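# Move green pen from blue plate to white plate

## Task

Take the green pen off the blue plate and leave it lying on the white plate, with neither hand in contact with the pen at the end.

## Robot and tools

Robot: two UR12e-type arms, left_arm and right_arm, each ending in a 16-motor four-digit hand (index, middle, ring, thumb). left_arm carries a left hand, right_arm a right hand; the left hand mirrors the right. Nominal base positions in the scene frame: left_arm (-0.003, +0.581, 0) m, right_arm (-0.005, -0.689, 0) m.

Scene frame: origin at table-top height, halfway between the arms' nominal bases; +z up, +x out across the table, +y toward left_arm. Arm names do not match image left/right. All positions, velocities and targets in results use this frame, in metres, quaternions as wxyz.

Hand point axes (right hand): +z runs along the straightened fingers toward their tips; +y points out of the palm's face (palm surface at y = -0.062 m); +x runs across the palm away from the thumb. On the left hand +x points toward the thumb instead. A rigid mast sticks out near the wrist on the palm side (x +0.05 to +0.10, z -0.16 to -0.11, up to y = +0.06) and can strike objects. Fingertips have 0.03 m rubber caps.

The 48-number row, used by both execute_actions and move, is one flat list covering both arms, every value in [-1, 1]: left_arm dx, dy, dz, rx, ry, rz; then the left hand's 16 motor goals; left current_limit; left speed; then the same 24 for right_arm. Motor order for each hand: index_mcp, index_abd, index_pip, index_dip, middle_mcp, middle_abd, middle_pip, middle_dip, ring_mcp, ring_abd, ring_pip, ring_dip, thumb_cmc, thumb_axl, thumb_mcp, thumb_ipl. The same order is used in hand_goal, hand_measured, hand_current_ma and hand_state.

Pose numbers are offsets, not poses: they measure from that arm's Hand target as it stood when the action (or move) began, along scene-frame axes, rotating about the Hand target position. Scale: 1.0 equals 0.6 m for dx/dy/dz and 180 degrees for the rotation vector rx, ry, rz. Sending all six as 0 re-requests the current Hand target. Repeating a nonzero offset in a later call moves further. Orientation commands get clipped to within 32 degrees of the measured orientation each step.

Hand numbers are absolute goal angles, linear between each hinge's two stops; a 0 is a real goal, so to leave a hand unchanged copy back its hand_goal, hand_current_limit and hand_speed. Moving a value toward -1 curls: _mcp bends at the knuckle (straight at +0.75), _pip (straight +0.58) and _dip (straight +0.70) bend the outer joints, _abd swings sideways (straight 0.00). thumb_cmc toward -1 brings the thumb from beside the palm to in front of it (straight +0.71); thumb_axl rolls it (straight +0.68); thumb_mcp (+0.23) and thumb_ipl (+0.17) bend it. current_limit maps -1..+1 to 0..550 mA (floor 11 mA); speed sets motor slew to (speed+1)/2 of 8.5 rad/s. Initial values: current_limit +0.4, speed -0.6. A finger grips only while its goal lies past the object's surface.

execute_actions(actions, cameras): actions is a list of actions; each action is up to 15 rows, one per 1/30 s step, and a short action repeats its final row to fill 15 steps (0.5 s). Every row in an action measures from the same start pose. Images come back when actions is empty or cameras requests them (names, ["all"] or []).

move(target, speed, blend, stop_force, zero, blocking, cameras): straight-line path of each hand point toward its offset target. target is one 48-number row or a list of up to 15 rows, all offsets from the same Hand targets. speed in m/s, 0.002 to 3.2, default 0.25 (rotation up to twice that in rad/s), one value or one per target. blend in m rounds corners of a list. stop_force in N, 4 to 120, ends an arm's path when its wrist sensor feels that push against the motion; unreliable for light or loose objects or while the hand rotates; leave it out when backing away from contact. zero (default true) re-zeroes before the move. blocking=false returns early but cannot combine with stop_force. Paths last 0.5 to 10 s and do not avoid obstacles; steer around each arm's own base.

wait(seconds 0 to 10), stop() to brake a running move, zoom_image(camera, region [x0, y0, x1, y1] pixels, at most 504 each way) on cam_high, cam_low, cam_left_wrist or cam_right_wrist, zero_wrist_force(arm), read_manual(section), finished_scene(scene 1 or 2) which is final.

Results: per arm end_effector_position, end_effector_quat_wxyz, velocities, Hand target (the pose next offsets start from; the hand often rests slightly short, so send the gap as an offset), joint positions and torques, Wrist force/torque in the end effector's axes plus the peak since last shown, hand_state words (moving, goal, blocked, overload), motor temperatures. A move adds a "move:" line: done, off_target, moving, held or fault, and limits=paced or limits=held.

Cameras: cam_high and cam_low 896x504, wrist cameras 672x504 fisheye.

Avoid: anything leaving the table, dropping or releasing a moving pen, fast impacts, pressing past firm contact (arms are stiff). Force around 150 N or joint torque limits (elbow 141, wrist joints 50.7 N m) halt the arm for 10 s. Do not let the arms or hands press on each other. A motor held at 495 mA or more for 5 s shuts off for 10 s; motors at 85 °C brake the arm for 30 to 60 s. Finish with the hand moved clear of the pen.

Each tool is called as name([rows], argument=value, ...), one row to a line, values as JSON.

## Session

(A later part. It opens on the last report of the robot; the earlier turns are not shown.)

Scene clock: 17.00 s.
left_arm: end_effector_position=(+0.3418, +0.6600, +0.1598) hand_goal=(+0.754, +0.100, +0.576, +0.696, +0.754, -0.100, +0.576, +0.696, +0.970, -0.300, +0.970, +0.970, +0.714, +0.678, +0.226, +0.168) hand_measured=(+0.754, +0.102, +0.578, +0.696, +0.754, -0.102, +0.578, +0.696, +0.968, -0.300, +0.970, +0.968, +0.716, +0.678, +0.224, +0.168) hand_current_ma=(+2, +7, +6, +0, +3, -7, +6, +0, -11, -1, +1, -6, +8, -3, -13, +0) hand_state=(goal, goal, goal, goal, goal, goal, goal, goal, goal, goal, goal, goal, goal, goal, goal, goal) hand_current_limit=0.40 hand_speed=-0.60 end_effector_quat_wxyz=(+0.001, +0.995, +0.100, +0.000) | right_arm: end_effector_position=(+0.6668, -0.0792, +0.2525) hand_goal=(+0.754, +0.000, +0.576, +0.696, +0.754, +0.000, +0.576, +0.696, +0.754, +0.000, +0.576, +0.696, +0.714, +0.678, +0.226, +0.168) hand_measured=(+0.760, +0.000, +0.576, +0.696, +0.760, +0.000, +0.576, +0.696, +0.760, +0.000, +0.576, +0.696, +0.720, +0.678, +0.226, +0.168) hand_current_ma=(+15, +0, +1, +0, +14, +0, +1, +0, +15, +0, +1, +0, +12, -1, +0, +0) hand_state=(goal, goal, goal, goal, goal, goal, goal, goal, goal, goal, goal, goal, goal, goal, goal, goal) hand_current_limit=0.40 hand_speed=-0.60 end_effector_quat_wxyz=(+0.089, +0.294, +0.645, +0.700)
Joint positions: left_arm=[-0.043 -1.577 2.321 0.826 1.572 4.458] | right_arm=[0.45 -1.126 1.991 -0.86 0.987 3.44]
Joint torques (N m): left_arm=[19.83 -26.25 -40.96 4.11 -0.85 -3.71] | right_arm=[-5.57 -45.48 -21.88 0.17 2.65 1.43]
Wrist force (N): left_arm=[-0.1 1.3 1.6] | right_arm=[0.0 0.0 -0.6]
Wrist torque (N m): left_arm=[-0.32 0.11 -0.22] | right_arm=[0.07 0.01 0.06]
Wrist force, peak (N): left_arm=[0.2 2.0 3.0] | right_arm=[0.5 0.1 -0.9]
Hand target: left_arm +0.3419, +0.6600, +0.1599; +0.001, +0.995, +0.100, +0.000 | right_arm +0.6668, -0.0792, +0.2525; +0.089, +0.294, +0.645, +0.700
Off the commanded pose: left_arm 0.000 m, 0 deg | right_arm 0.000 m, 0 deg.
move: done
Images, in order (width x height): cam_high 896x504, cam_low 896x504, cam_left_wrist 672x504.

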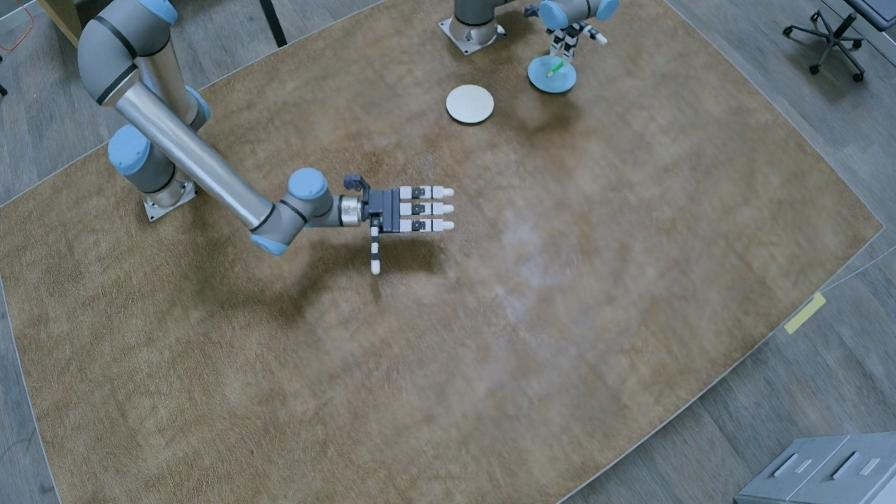

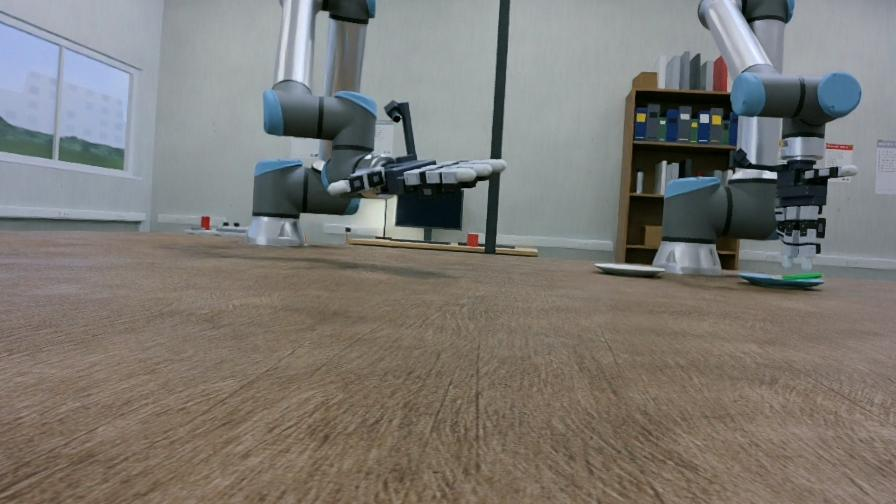

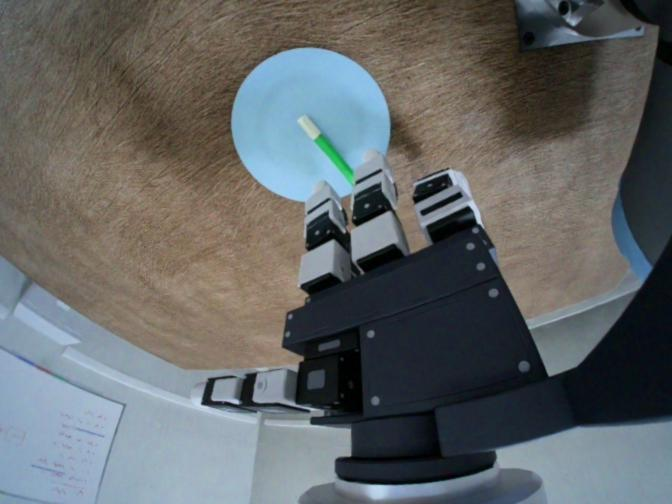

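move([
  [0,0,-0.028,0,0,0,0.754,0.07,0.576,0.696,0.754,-0.07,0.576,0.696,0.97,-0.3,0.97,0.97,0.714,0.678,0.226,0.168,0.4,-0.6, 0,0,0,0,0,0,0.754,0,0.576,0.696,0.754,0,0.576,0.696,0.754,0,0.576,0.696,0.714,0.678,0.226,0.168,0.4,-0.6],
  [0,0,-0.068,0,0,0,0.754,0.07,0.576,0.696,0.754,-0.07,0.576,0.696,0.97,-0.3,0.97,0.97,0.714,0.678,0.226,0.168,0.4,-0.6, 0,0,0,0,0,0,0.754,0,0.576,0.696,0.754,0,0.576,0.696,0.754,0,0.576,0.696,0.714,0.678,0.226,0.168,0.4,-0.6],
], speed=[0.06,0.015], stop_force=5, cameras=["cam_high","cam_low","cam_left_wrist"])

zoom_image(camera="cam_left_wrist", region=[260, 60, 460, 260])

zoom_image(camera="cam_low", region=[720, 200, 850, 300])

Scene clock: 19.67 s.
left_arm: end_effector_position=(+0.3419, +0.6600, +0.1331) hand_goal=(+0.754, +0.070, +0.576, +0.696, +0.754, -0.070, +0.576, +0.696, +0.970, -0.300, +0.970, +0.970, +0.714, +0.678, +0.226, +0.168) hand_measured=(+0.754, +0.072, +0.578, +0.696, +0.754, -0.072, +0.578, +0.696, +0.968, -0.300, +0.970, +0.968, +0.716, +0.678, +0.224, +0.168) hand_current_ma=(+2, +8, +6, +0, +3, -8, +7, +1, -11, -1, +1, -6, +8, -3, -13, +0) hand_state=(goal, goal, goal, goal, goal, goal, goal, goal, goal, goal, goal, goal, goal, goal, goal, goal) hand_current_limit=0.40 hand_speed=-0.60 end_effector_quat_wxyz=(+0.001, +0.995, +0.100, +0.000) | right_arm: end_effector_position=(+0.6668, -0.0792, +0.2525) hand_goal=(+0.754, +0.000, +0.576, +0.696, +0.754, +0.000, +0.576, +0.696, +0.754, +0.000, +0.576, +0.696, +0.714, +0.678, +0.226, +0.168) hand_measured=(+0.760, +0.000, +0.576, +0.696, +0.760, +0.000, +0.576, +0.696, +0.760, +0.000, +0.576, +0.696, +0.720, +0.678, +0.226, +0.168) hand_current_ma=(+15, +0, +1, +0, +14, +0, +1, +0, +15, +0, +1, +0, +12, -1, +0, +0) hand_state=(goal, goal, goal, goal, goal, goal, goal, goal, goal, goal, goal, goal, goal, goal, goal, goal) hand_current_limit=0.40 hand_speed=-0.60 end_effector_quat_wxyz=(+0.089, +0.294, +0.645, +0.700)
Joint positions: left_arm=[-0.043 -1.535 2.343 0.761 1.572 4.458] | right_arm=[0.45 -1.126 1.991 -0.86 0.987 3.44]
Joint torques (N m): left_arm=[15.16 -39.03 -37.92 6.93 2.51 -2.32] | right_arm=[-5.9 -46.63 -22.06 0.3 2.84 1.47]
Wrist force (N): left_arm=[0.3 1.4 -2.7] | right_arm=[0.0 -0.4 -0.5]
Wrist torque (N m): left_arm=[0.06 -0.01 -0.19] | right_arm=[0.01 0.00 0.05]
Wrist force, peak (N): left_arm=[0.8 1.6 -4.3] | right_arm=[0.5 -0.6 -0.8]
Hand target: left_arm +0.3419, +0.6600, +0.1331; +0.001, +0.995, +0.100, +0.000 (not the last commanded pose) | right_arm +0.6668, -0.0792, +0.2525; +0.089, +0.294, +0.645, +0.700
Off the commanded pose: left_arm 0.014 m, 0 deg | right_arm 0.000 m, 0 deg.
move: contact (left_arm); path passed 1 of 2 targets
Images, in order (width x height): cam_high 896x504, cam_low 896x504, cam_left_wrist 672x504.

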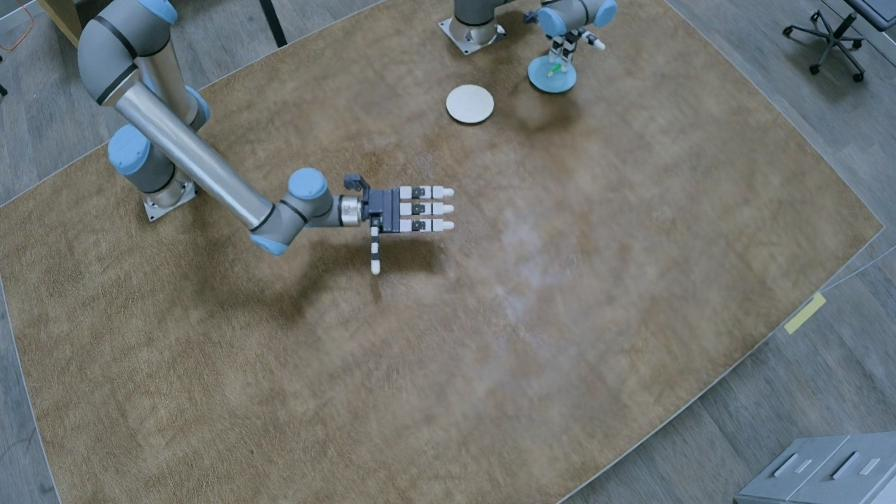

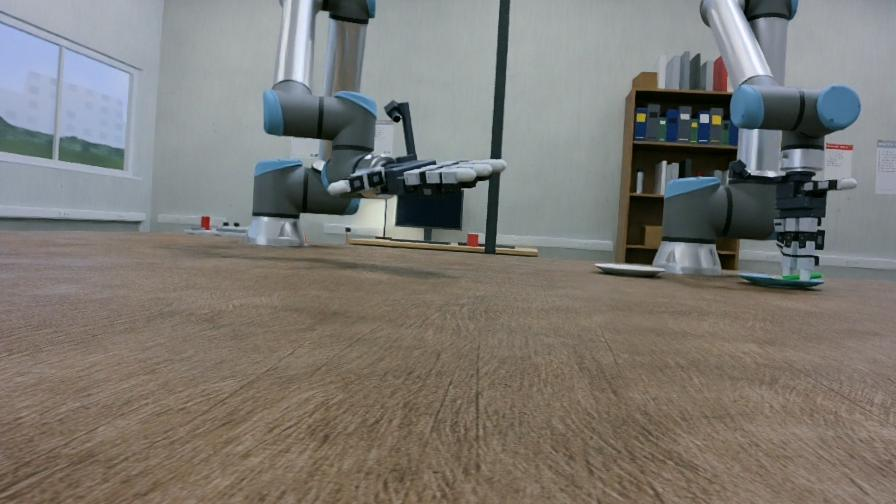

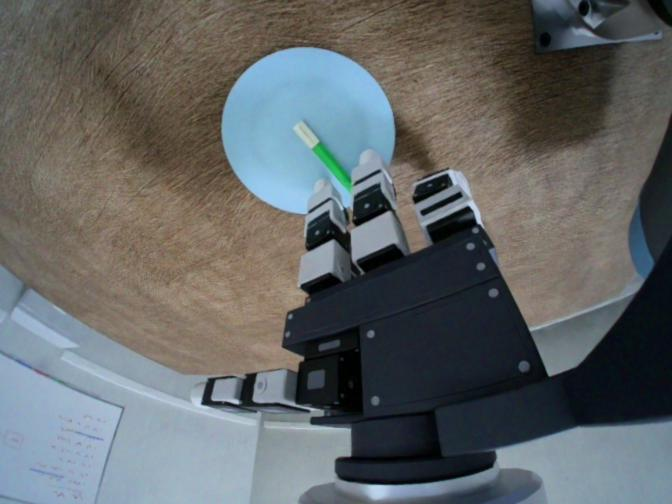

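Scaled by 2.520 from the camera's 672x504 image, which has a finer 960x720 frame.

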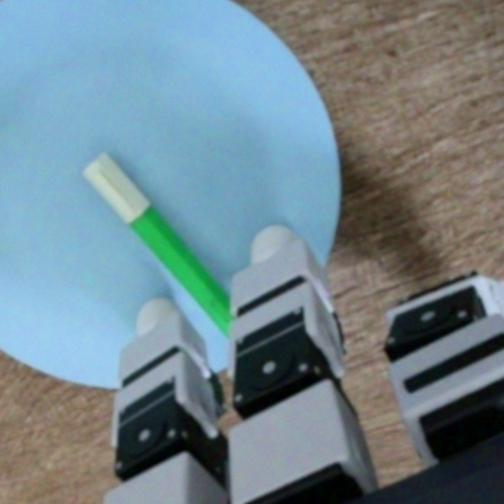

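Scaled by 3.877 from the camera's 896x504 image, which has a finer 1280x720 frame.

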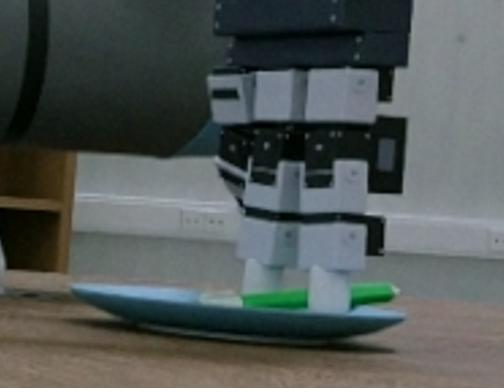

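move(target=[0,0,0.001,0,0,0,0.754,-0.2,0.576,0.696,0.754,0.2,0.576,0.696,0.97,-0.3,0.97,0.97,0.714,0.678,0.226,0.168,0.4,-0.85, 0,0,0,0,0,0,0.754,0,0.576,0.696,0.754,0,0.576,0.696,0.754,0,0.576,0.696,0.714,0.678,0.226,0.168,0.4,-0.6], speed=0.02)

move(target=[0,0,0.1,0,0,0,0.754,-0.2,0.576,0.696,0.754,0.2,0.576,0.696,0.97,-0.3,0.97,0.97,0.714,0.678,0.226,0.168,0.4,-0.85, 0,0,0,0,0,0,0.754,0,0.576,0.696,0.754,0,0.576,0.696,0.754,0,0.576,0.696,0.714,0.678,0.226,0.168,0.4,-0.6], speed=0.06, cameras=["cam_high","cam_low","cam_left_wrist"])

zoom_image(camera="cam_left_wrist", region=[260, 60, 460, 260])

zoom_image(camera="cam_low", region=[720, 200, 850, 300])

Scene clock: 21.60 s.
left_arm: end_effector_position=(+0.3419, +0.6600, +0.1337) hand_goal=(+0.754, -0.200, +0.576, +0.696, +0.754, +0.200, +0.576, +0.696, +0.970, -0.300, +0.970, +0.970, +0.714, +0.678, +0.226, +0.168) hand_measured=(+0.754, -0.092, +0.578, +0.696, +0.754, +0.062, +0.576, +0.698, +0.968, -0.300, +0.970, +0.968, +0.716, +0.678, +0.224, +0.168) hand_current_ma=(+1, +385, +5, +0, -3, -385, +3, +5, -11, -1, +1, -6, +8, -3, -13, +0) hand_state=(goal, blocked, goal, goal, goal, blocked, goal, goal, goal, goal, goal, goal, goal, goal, goal, goal) hand_current_limit=0.40 hand_speed=-0.85 end_effector_quat_wxyz=(+0.001, +0.995, +0.100, +0.000) | right_arm: end_effector_position=(+0.6668, -0.0792, +0.2525) hand_goal=(+0.754, +0.000, +0.576, +0.696, +0.754, +0.000, +0.576, +0.696, +0.754, +0.000, +0.576, +0.696, +0.714, +0.678, +0.226, +0.168) hand_measured=(+0.760, +0.000, +0.576, +0.696, +0.760, +0.000, +0.576, +0.696, +0.760, +0.000, +0.576, +0.696, +0.720, +0.678, +0.226, +0.168) hand_current_ma=(+15, +0, +1, +0, +14, +0, +1, +0, +15, +0, +1, +0, +12, -1, +0, +0) hand_state=(goal, goal, goal, goal, goal, goal, goal, goal, goal, goal, goal, goal, goal, goal, goal, goal) hand_current_limit=0.40 hand_speed=-0.60 end_effector_quat_wxyz=(+0.089, +0.294, +0.645, +0.700)
Joint positions: left_arm=[-0.043 -1.536 2.343 0.763 1.572 4.458] | right_arm=[0.45 -1.126 1.991 -0.86 0.987 3.44]
Joint torques (N m): left_arm=[16.24 -38.76 -38.7 7.05 2.42 -2.36] | right_arm=[-6.55 -46.11 -22.17 0.31 2.82 1.5]
Wrist force (N): left_arm=[0.2 1.7 1.5] | right_arm=[0.6 -0.2 -0.5]
Wrist torque (N m): left_arm=[-0.26 0.11 -0.19] | right_arm=[0.02 -0.06 0.11]
Wrist force, peak (N): left_arm=[-1.4 1.0 -4.2] | right_arm=[0.4 -0.3 -0.8]
Hand target: left_arm +0.3419, +0.6600, +0.1337; +0.001, +0.995, +0.100, +0.000 | right_arm +0.6668, -0.0792, +0.2525; +0.089, +0.294, +0.645, +0.700
Off the commanded pose: left_arm 0.000 m, 0 deg | right_arm 0.000 m, 0 deg.
move: done

Scene clock: 22.90 s.
left_arm: end_effector_position=(+0.3421, +0.6600, +0.1939) hand_goal=(+0.754, -0.200, +0.576, +0.696, +0.754, +0.200, +0.576, +0.696, +0.970, -0.300, +0.970, +0.970, +0.714, +0.678, +0.226, +0.168) hand_measured=(+0.754, -0.092, +0.578, +0.696, +0.754, +0.062, +0.576, +0.698, +0.968, -0.300, +0.970, +0.968, +0.716, +0.678, +0.224, +0.168) hand_current_ma=(+1, +385, +5, +0, -3, -385, +3, +5, -11, -1, +1, -6, +8, -3, -13, +0) hand_state=(goal, blocked, goal, goal, goal, blocked, goal, goal, goal, goal, goal, goal, goal, goal, goal, goal) hand_current_limit=0.40 hand_speed=-0.85 end_effector_quat_wxyz=(+0.001, +0.995, +0.100, +0.000) end_effector_velocity=(+0.000, +0.000, -0.002) end_effector_angular_velocity=(+0.000, -0.001, -0.002) | right_arm: end_effector_position=(+0.6668, -0.0792, +0.2525) hand_goal=(+0.754, +0.000, +0.576, +0.696, +0.754, +0.000, +0.576, +0.696, +0.754, +0.000, +0.576, +0.696, +0.714, +0.678, +0.226, +0.168) hand_measured=(+0.760, +0.000, +0.576, +0.696, +0.760, +0.000, +0.576, +0.696, +0.760, +0.000, +0.576, +0.696, +0.720, +0.678, +0.226, +0.168) hand_current_ma=(+15, +0, +1, +0, +14, +0, +1, +0, +15, +0, +1, +0, +12, -1, +0, +0) hand_state=(goal, goal, goal, goal, goal, goal, goal, goal, goal, goal, goal, goal, goal, goal, goal, goal) hand_current_limit=0.40 hand_speed=-0.60 end_effector_quat_wxyz=(+0.089, +0.294, +0.645, +0.700)
Joint positions: left_arm=[-0.043 -1.625 2.289 0.906 1.572 4.458] | right_arm=[0.45 -1.126 1.991 -0.86 0.987 3.44]
Joint velocities: left_arm=[-0.001 0.002 0.003 -0.005 0 0.001] | right_arm=[within noise]
Joint torques (N m): left_arm=[18.45 -17.12 -16.56 -0.37 1.93 -0.53] | right_arm=[-6.23 -45.66 -22.55 0.22 2.79 1.3]
Wrist force (N): left_arm=[-0.4 1.6 1.9] | right_arm=[0.0 0.2 -0.4]
Wrist torque (N m): left_arm=[-0.36 0.13 -0.27] | right_arm=[0.07 0.01 0.06]
Wrist force, peak (N): left_arm=[0.2 1.5 2.4] | right_arm=[0.8 0.4 -0.9]
Hand target: left_arm +0.3419, +0.6600, +0.1937; +0.001, +0.995, +0.100, +0.000 | right_arm +0.6668, -0.0792, +0.2525; +0.089, +0.294, +0.645, +0.700
Off the commanded pose: left_arm 0.000 m, 0 deg | right_arm 0.000 m, 0 deg.
move: done
Images, in order (width x height): cam_high 896x504, cam_low 896x504, cam_left_wrist 672x504.

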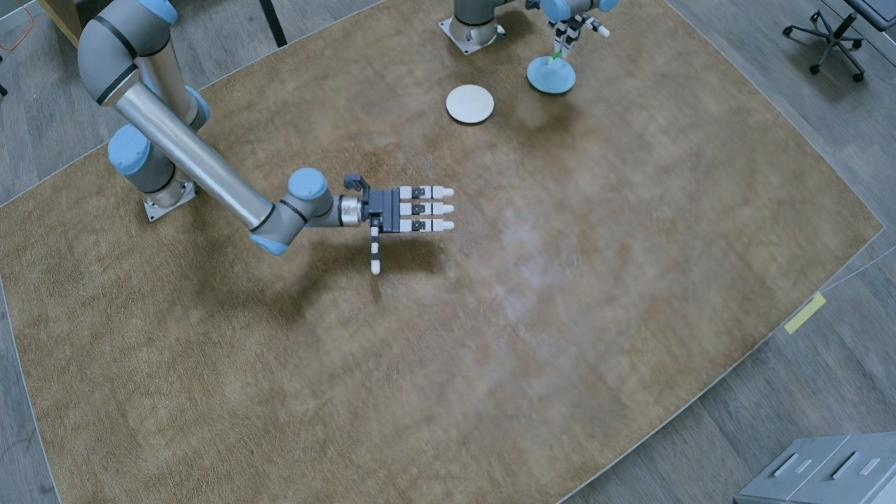

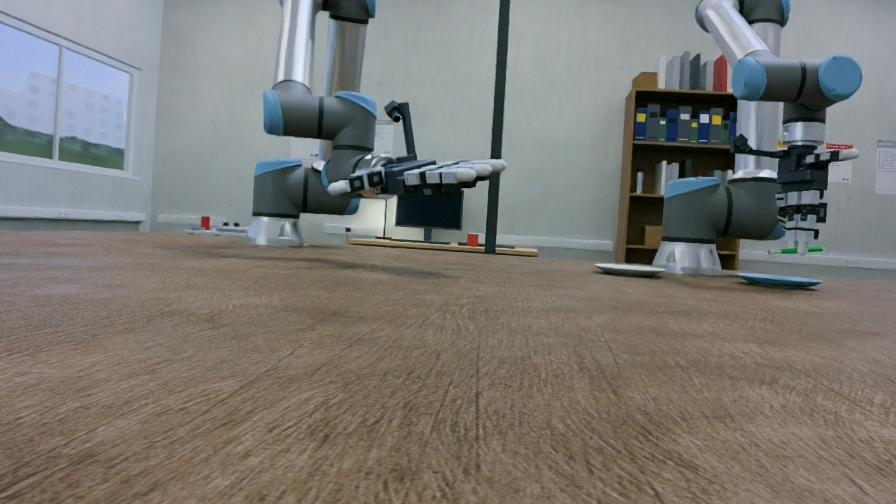

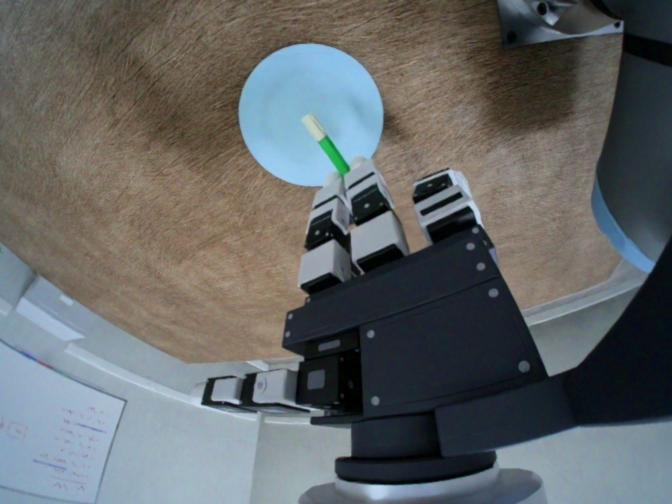

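Scaled by 2.520 from the camera's 672x504 image, which has a finer 960x720 frame.

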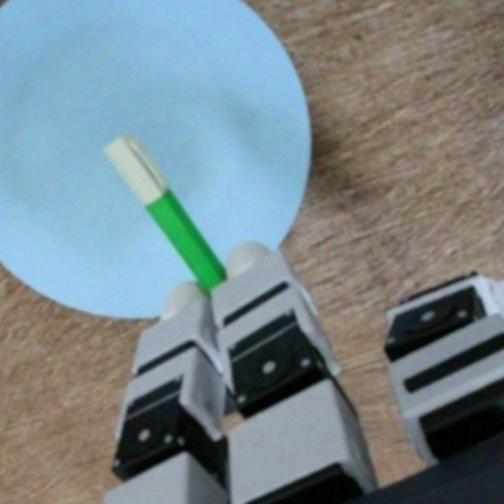

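Scaled by 3.877 from the camera's 896x504 image, which has a finer 1280x720 frame.

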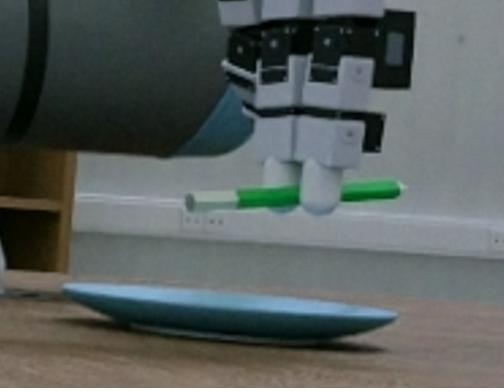

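move([
  [-0.0082,-0.295,0.08,0,0,-0.163,0.754,-0.2,0.576,0.696,0.754,0.2,0.576,0.696,0.97,-0.3,0.97,0.97,0.714,0.678,0.226,0.168,0.4,-0.85, 0,0,0,0,0,0,0.754,0,0.576,0.696,0.754,0,0.576,0.696,0.754,0,0.576,0.696,0.714,0.678,0.226,0.168,0.4,-0.6],
  [-0.19,-0.5367,0.08,0,0,-0.326,0.754,-0.2,0.576,0.696,0.754,0.2,0.576,0.696,0.97,-0.3,0.97,0.97,0.714,0.678,0.226,0.168,0.4,-0.85, 0,0,0,0,0,0,0.754,0,0.576,0.696,0.754,0,0.576,0.696,0.754,0,0.576,0.696,0.714,0.678,0.226,0.168,0.4,-0.6],
], speed=0.27, blend=[0.04,0], cameras=["cam_high","cam_low","cam_left_wrist"])

zoom_image(camera="cam_left_wrist", region=[240, 20, 460, 240])

zoom_image(camera="cam_high", region=[420, 40, 540, 140])

zoom_image(camera="cam_low", region=[560, 180, 720, 300])

Scene clock: 26.57 s.
left_arm: end_effector_position=(+0.2280, +0.3379, +0.2417) hand_goal=(+0.754, -0.200, +0.576, +0.696, +0.754, +0.200, +0.576, +0.696, +0.970, -0.300, +0.970, +0.970, +0.714, +0.678, +0.226, +0.168) hand_measured=(+0.754, -0.092, +0.578, +0.696, +0.752, +0.062, +0.576, +0.698, +0.966, -0.300, +0.970, +0.968, +0.716, +0.678, +0.224, +0.168) hand_current_ma=(+1, +385, +5, +0, -6, -385, +2, +5, -11, -1, +1, -6, +3, -3, -13, +0) hand_state=(goal, blocked, goal, goal, goal, blocked, goal, goal, goal, goal, goal, goal, goal, goal, goal, goal) hand_current_limit=0.40 hand_speed=-0.85 end_effector_quat_wxyz=(+0.001, +0.917, -0.400, +0.000) | right_arm: end_effector_position=(+0.6668, -0.0792, +0.2525) hand_goal=(+0.754, +0.000, +0.576, +0.696, +0.754, +0.000, +0.576, +0.696, +0.754, +0.000, +0.576, +0.696, +0.714, +0.678, +0.226, +0.168) hand_measured=(+0.760, +0.000, +0.576, +0.696, +0.760, +0.000, +0.576, +0.696, +0.760, +0.000, +0.576, +0.696, +0.720, +0.678, +0.226, +0.168) hand_current_ma=(+15, +0, +1, +0, +14, +0, +1, +0, +15, +0, +1, +0, +12, -1, +0, +0) hand_state=(goal, goal, goal, goal, goal, goal, goal, goal, goal, goal, goal, goal, goal, goal, goal, goal) hand_current_limit=0.40 hand_speed=-0.60 end_effector_quat_wxyz=(+0.089, +0.294, +0.645, +0.700)
Joint positions: left_arm=[-1.099 -1.724 2.272 1.021 1.572 4.427] | right_arm=[0.45 -1.126 1.991 -0.86 0.987 3.44]
Joint torques (N m): left_arm=[-14.25 -31.07 -21.05 1.14 -4.35 1.09] | right_arm=[-6.92 -46.36 -21.95 0.04 2.74 1.53]
Wrist force (N): left_arm=[-0.7 2.1 1.3] | right_arm=[0.1 -0.4 -0.7]
Wrist torque (N m): left_arm=[-0.23 0.18 -0.24] | right_arm=[0.02 0.01 0.06]
Wrist force, peak (N): left_arm=[-0.2 3.5 1.6] | right_arm=[0.2 -0.1 -1.1]
Hand target: left_arm +0.2279, +0.3380, +0.2417; +0.001, +0.916, -0.400, +0.000 | right_arm +0.6668, -0.0792, +0.2525; +0.089, +0.294, +0.645, +0.700
Off the commanded pose: left_arm 0.000 m, 0 deg | right_arm 0.000 m, 0 deg.
move: done
Images, in order (width x height): cam_high 896x504, cam_low 896x504, cam_left_wrist 672x504.

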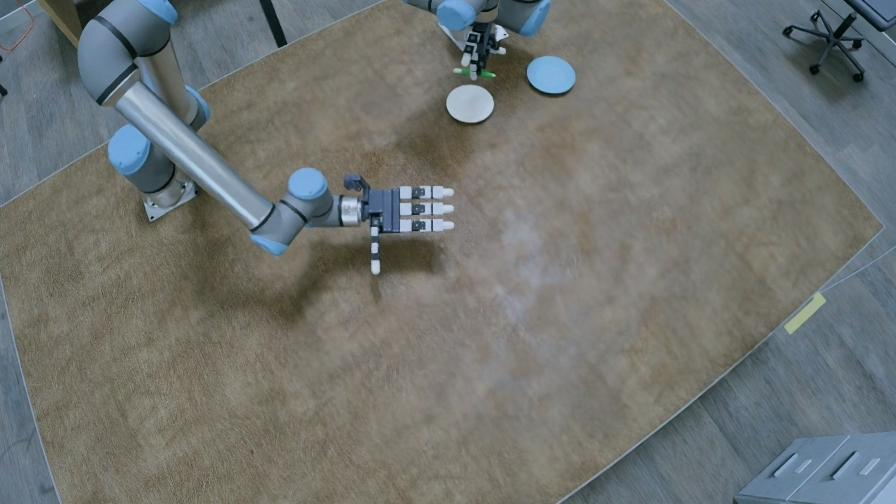

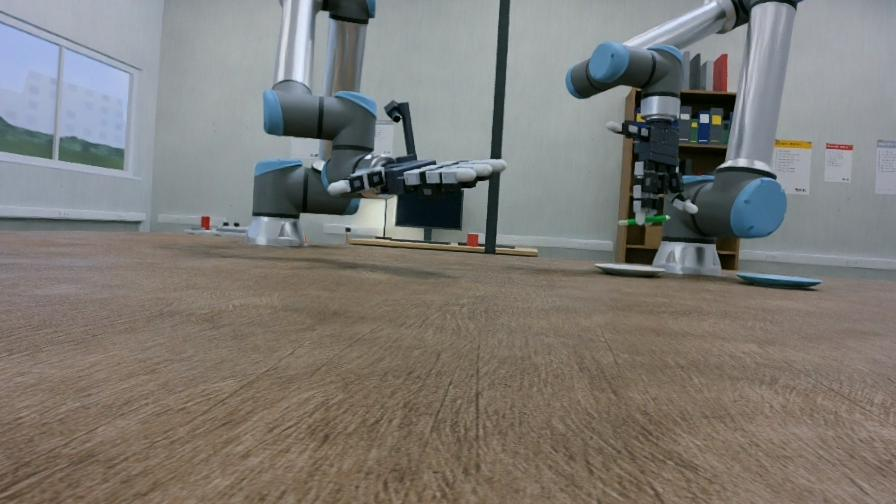

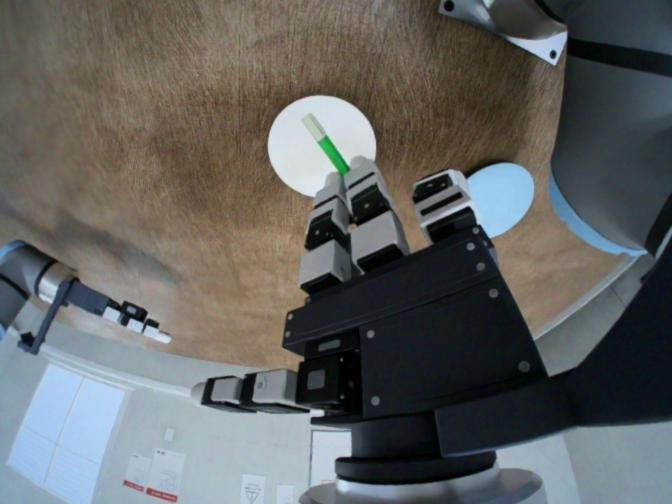

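Scaled by 2.291 from the camera's 672x504 image, which has a finer 960x720 frame.

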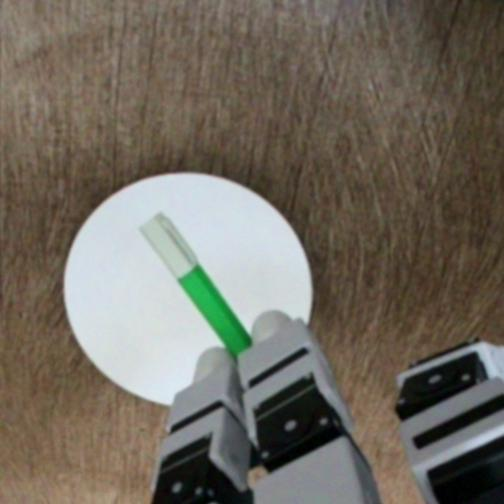

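Scaled by 4.200 from the camera's 896x504 image, which has a finer 1280x720 frame.

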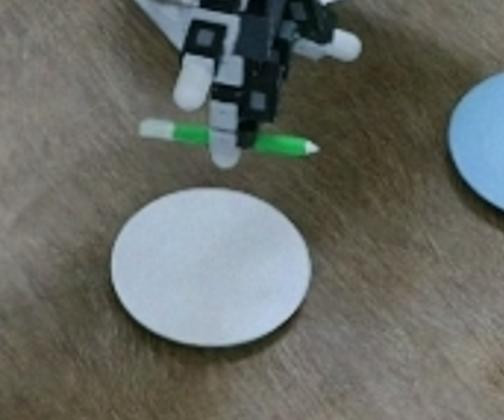

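Scaled by 3.150 from the camera's 896x504 image, which has a finer 1280x720 frame.

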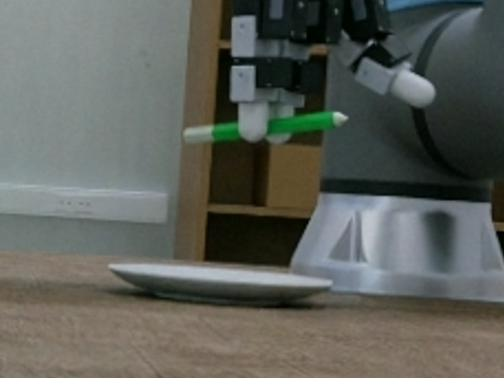

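move(target=[0.0283,-0.0485,-0.133,0,0,0,0.754,-0.2,0.576,0.696,0.754,0.2,0.576,0.696,0.97,-0.3,0.97,0.97,0.714,0.678,0.226,0.168,0.4,-0.85, 0,0,0,0,0,0,0.754,0,0.576,0.696,0.754,0,0.576,0.696,0.754,0,0.576,0.696,0.714,0.678,0.226,0.168,0.4,-0.6], speed=0.12, cameras=["cam_high"])

move(target=[0,0,-0.06,0,0,0,0.754,-0.2,0.576,0.696,0.754,0.2,0.576,0.696,0.97,-0.3,0.97,0.97,0.714,0.678,0.226,0.168,0.4,-0.85, 0,0,0,0,0,0,0.754,0,0.576,0.696,0.754,0,0.576,0.696,0.754,0,0.576,0.696,0.714,0.678,0.226,0.168,0.4,-0.6], speed=0.02, stop_force=4, cameras=["cam_high","cam_low","cam_left_wrist"])

zoom_image(camera="cam_left_wrist", region=[220, 20, 440, 240])

zoom_image(camera="cam_low", region=[560, 180, 720, 300])

Scene clock: 28.40 s.
left_arm: end_effector_position=(+0.2449, +0.3091, +0.1618) hand_goal=(+0.754, -0.200, +0.576, +0.696, +0.754, +0.200, +0.576, +0.696, +0.970, -0.300, +0.970, +0.970, +0.714, +0.678, +0.226, +0.168) hand_measured=(+0.754, -0.092, +0.578, +0.696, +0.752, +0.062, +0.576, +0.698, +0.966, -0.300, +0.970, +0.968, +0.716, +0.678, +0.224, +0.168) hand_current_ma=(+1, +385, +5, +0, -6, -385, +2, +5, -11, -1, +1, -6, +3, -3, -13, +0) hand_state=(goal, blocked, goal, goal, goal, blocked, goal, goal, goal, goal, goal, goal, goal, goal, goal, goal) hand_current_limit=0.40 hand_speed=-0.85 end_effector_quat_wxyz=(+0.001, +0.916, -0.400, +0.000) | right_arm: end_effector_position=(+0.6668, -0.0792, +0.2525) hand_goal=(+0.754, +0.000, +0.576, +0.696, +0.754, +0.000, +0.576, +0.696, +0.754, +0.000, +0.576, +0.696, +0.714, +0.678, +0.226, +0.168) hand_measured=(+0.760, +0.000, +0.576, +0.696, +0.760, +0.000, +0.576, +0.696, +0.760, +0.000, +0.576, +0.696, +0.720, +0.678, +0.226, +0.168) hand_current_ma=(+15, +0, +1, +0, +14, +0, +1, +0, +15, +0, +1, +0, +12, -1, +0, +0) hand_state=(goal, goal, goal, goal, goal, goal, goal, goal, goal, goal, goal, goal, goal, goal, goal, goal) hand_current_limit=0.40 hand_speed=-0.60 end_effector_quat_wxyz=(+0.089, +0.294, +0.645, +0.700)
Joint positions: left_arm=[-1.091 -1.56 2.299 0.831 1.572 4.434] | right_arm=[0.45 -1.126 1.991 -0.86 0.987 3.44]
Joint torques (N m): left_arm=[10.42 -26.72 -41.83 5.99 1.78 0.99] | right_arm=[-7.04 -45.38 -22.19 0.13 2.97 1.59]
Wrist force (N): left_arm=[-0.5 1.6 1.1] | right_arm=[0.4 -0.3 -0.5]
Wrist torque (N m): left_arm=[-0.20 0.19 -0.34] | right_arm=[0.02 -0.04 0.08]
Wrist force, peak (N): left_arm=[0.2 1.8 2.6] | right_arm=[0.5 0.5 -1.0]
Hand target: left_arm +0.2449, +0.3089, +0.1619; +0.001, +0.916, -0.400, +0.000 | right_arm +0.6668, -0.0792, +0.2525; +0.089, +0.294, +0.645, +0.700
Off the commanded pose: left_arm 0.000 m, 0 deg | right_arm 0.000 m, 0 deg.
move: done
Images, in order (width x height): cam_high 896x504.

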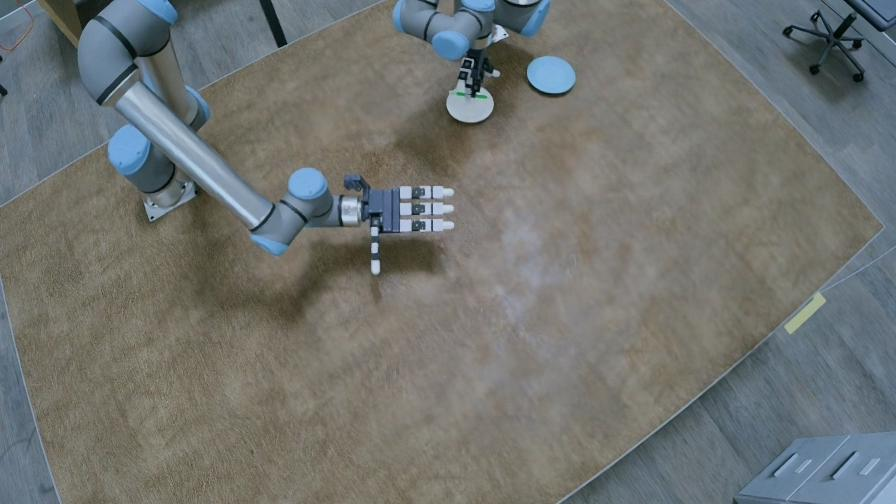

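Scene clock: 31.10 s.
left_arm: end_effector_position=(+0.2449, +0.3089, +0.1294) hand_goal=(+0.754, -0.200, +0.576, +0.696, +0.754, +0.200, +0.576, +0.696, +0.970, -0.300, +0.970, +0.970, +0.714, +0.678, +0.226, +0.168) hand_measured=(+0.754, -0.092, +0.578, +0.696, +0.752, +0.064, +0.576, +0.698, +0.966, -0.300, +0.970, +0.968, +0.716, +0.678, +0.222, +0.168) hand_current_ma=(+1, +385, +5, +0, -6, -385, +2, +5, -11, -1, +1, -6, +3, -3, -13, +0) hand_state=(goal, blocked, goal, goal, goal, blocked, goal, goal, goal, goal, goal, goal, goal, goal, goal, goal) hand_current_limit=0.40 hand_speed=-0.85 end_effector_quat_wxyz=(+0.001, +0.916, -0.400, +0.000) | right_arm: end_effector_position=(+0.6668, -0.0792, +0.2525) hand_goal=(+0.754, +0.000, +0.576, +0.696, +0.754, +0.000, +0.576, +0.696, +0.754, +0.000, +0.576, +0.696, +0.714, +0.678, +0.226, +0.168) hand_measured=(+0.760, +0.000, +0.576, +0.696, +0.760, +0.000, +0.576, +0.696, +0.760, +0.000, +0.576, +0.696, +0.720, +0.678, +0.226, +0.168) hand_current_ma=(+15, +0, +1, +0, +14, +0, +1, +0, +15, +0, +1, +0, +12, -1, +0, +0) hand_state=(goal, goal, goal, goal, goal, goal, goal, goal, goal, goal, goal, goal, goal, goal, goal, goal) hand_current_limit=0.40 hand_speed=-0.60 end_effector_quat_wxyz=(+0.089, +0.294, +0.645, +0.700)
Joint positions: left_arm=[-1.091 -1.509 2.325 0.754 1.572 4.434] | right_arm=[0.45 -1.126 1.991 -0.86 0.987 3.44]
Joint torques (N m): left_arm=[-12.86 -28.61 -37.39 6.88 2.67 -2.81] | right_arm=[-5.12 -46.59 -22 0.09 2.58 1.44]
Wrist force (N): left_arm=[-0.1 1.8 -5.7] | right_arm=[0.3 -0.1 -0.4]
Wrist torque (N m): left_arm=[0.30 0.02 -0.29] | right_arm=[0.02 -0.03 0.07]
Wrist force, peak (N): left_arm=[0.4 1.1 -26.1] | right_arm=[0.7 0.0 -0.8]
Hand target: left_arm +0.2449, +0.3089, +0.1294; +0.001, +0.916, -0.400, +0.000 (not the last commanded pose) | right_arm +0.6668, -0.0792, +0.2525; +0.089, +0.294, +0.645, +0.700
Off the commanded pose: left_arm 0.004 m, 0 deg | right_arm 0.000 m, 0 deg.
move: contact (left_arm)
Images, in order (width x height): cam_high 896x504, cam_low 896x504, cam_left_wrist 672x504.

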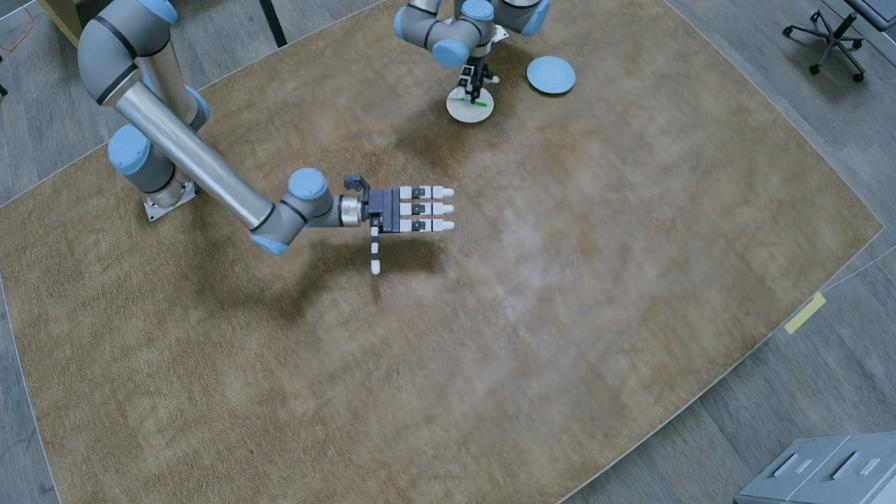

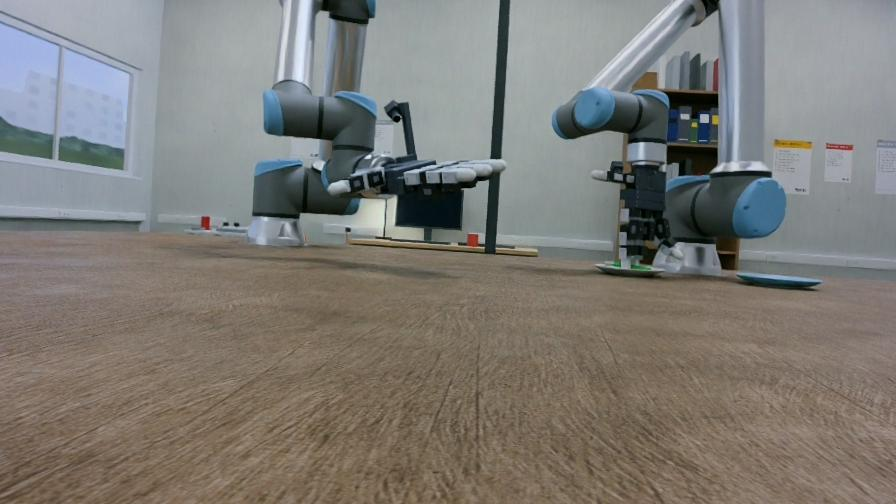

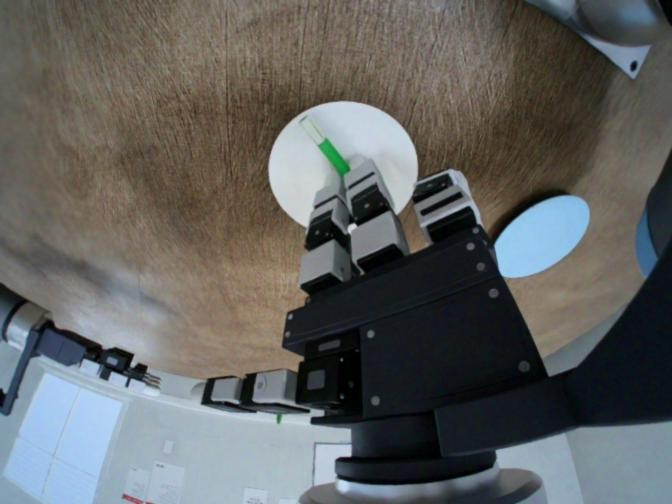

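Scaled by 2.291 from the camera's 672x504 image, which has a finer 960x720 frame.

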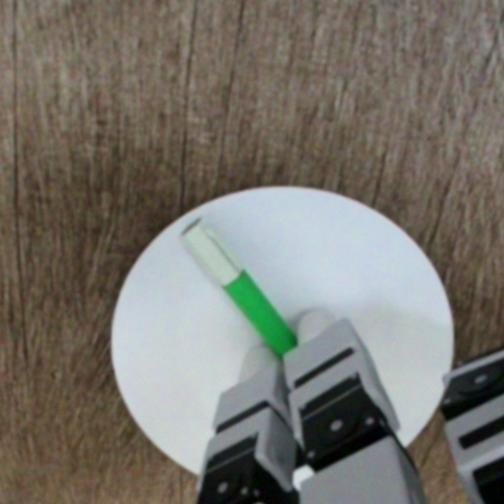

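Scaled by 3.150 from the camera's 896x504 image, which has a finer 1280x720 frame.

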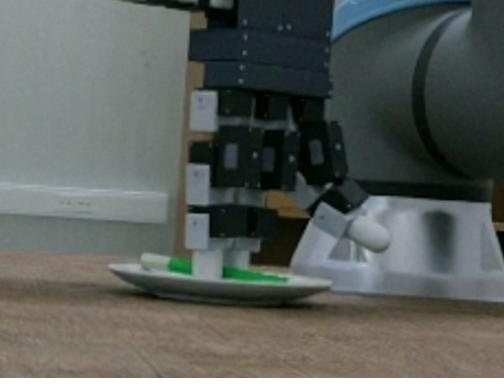

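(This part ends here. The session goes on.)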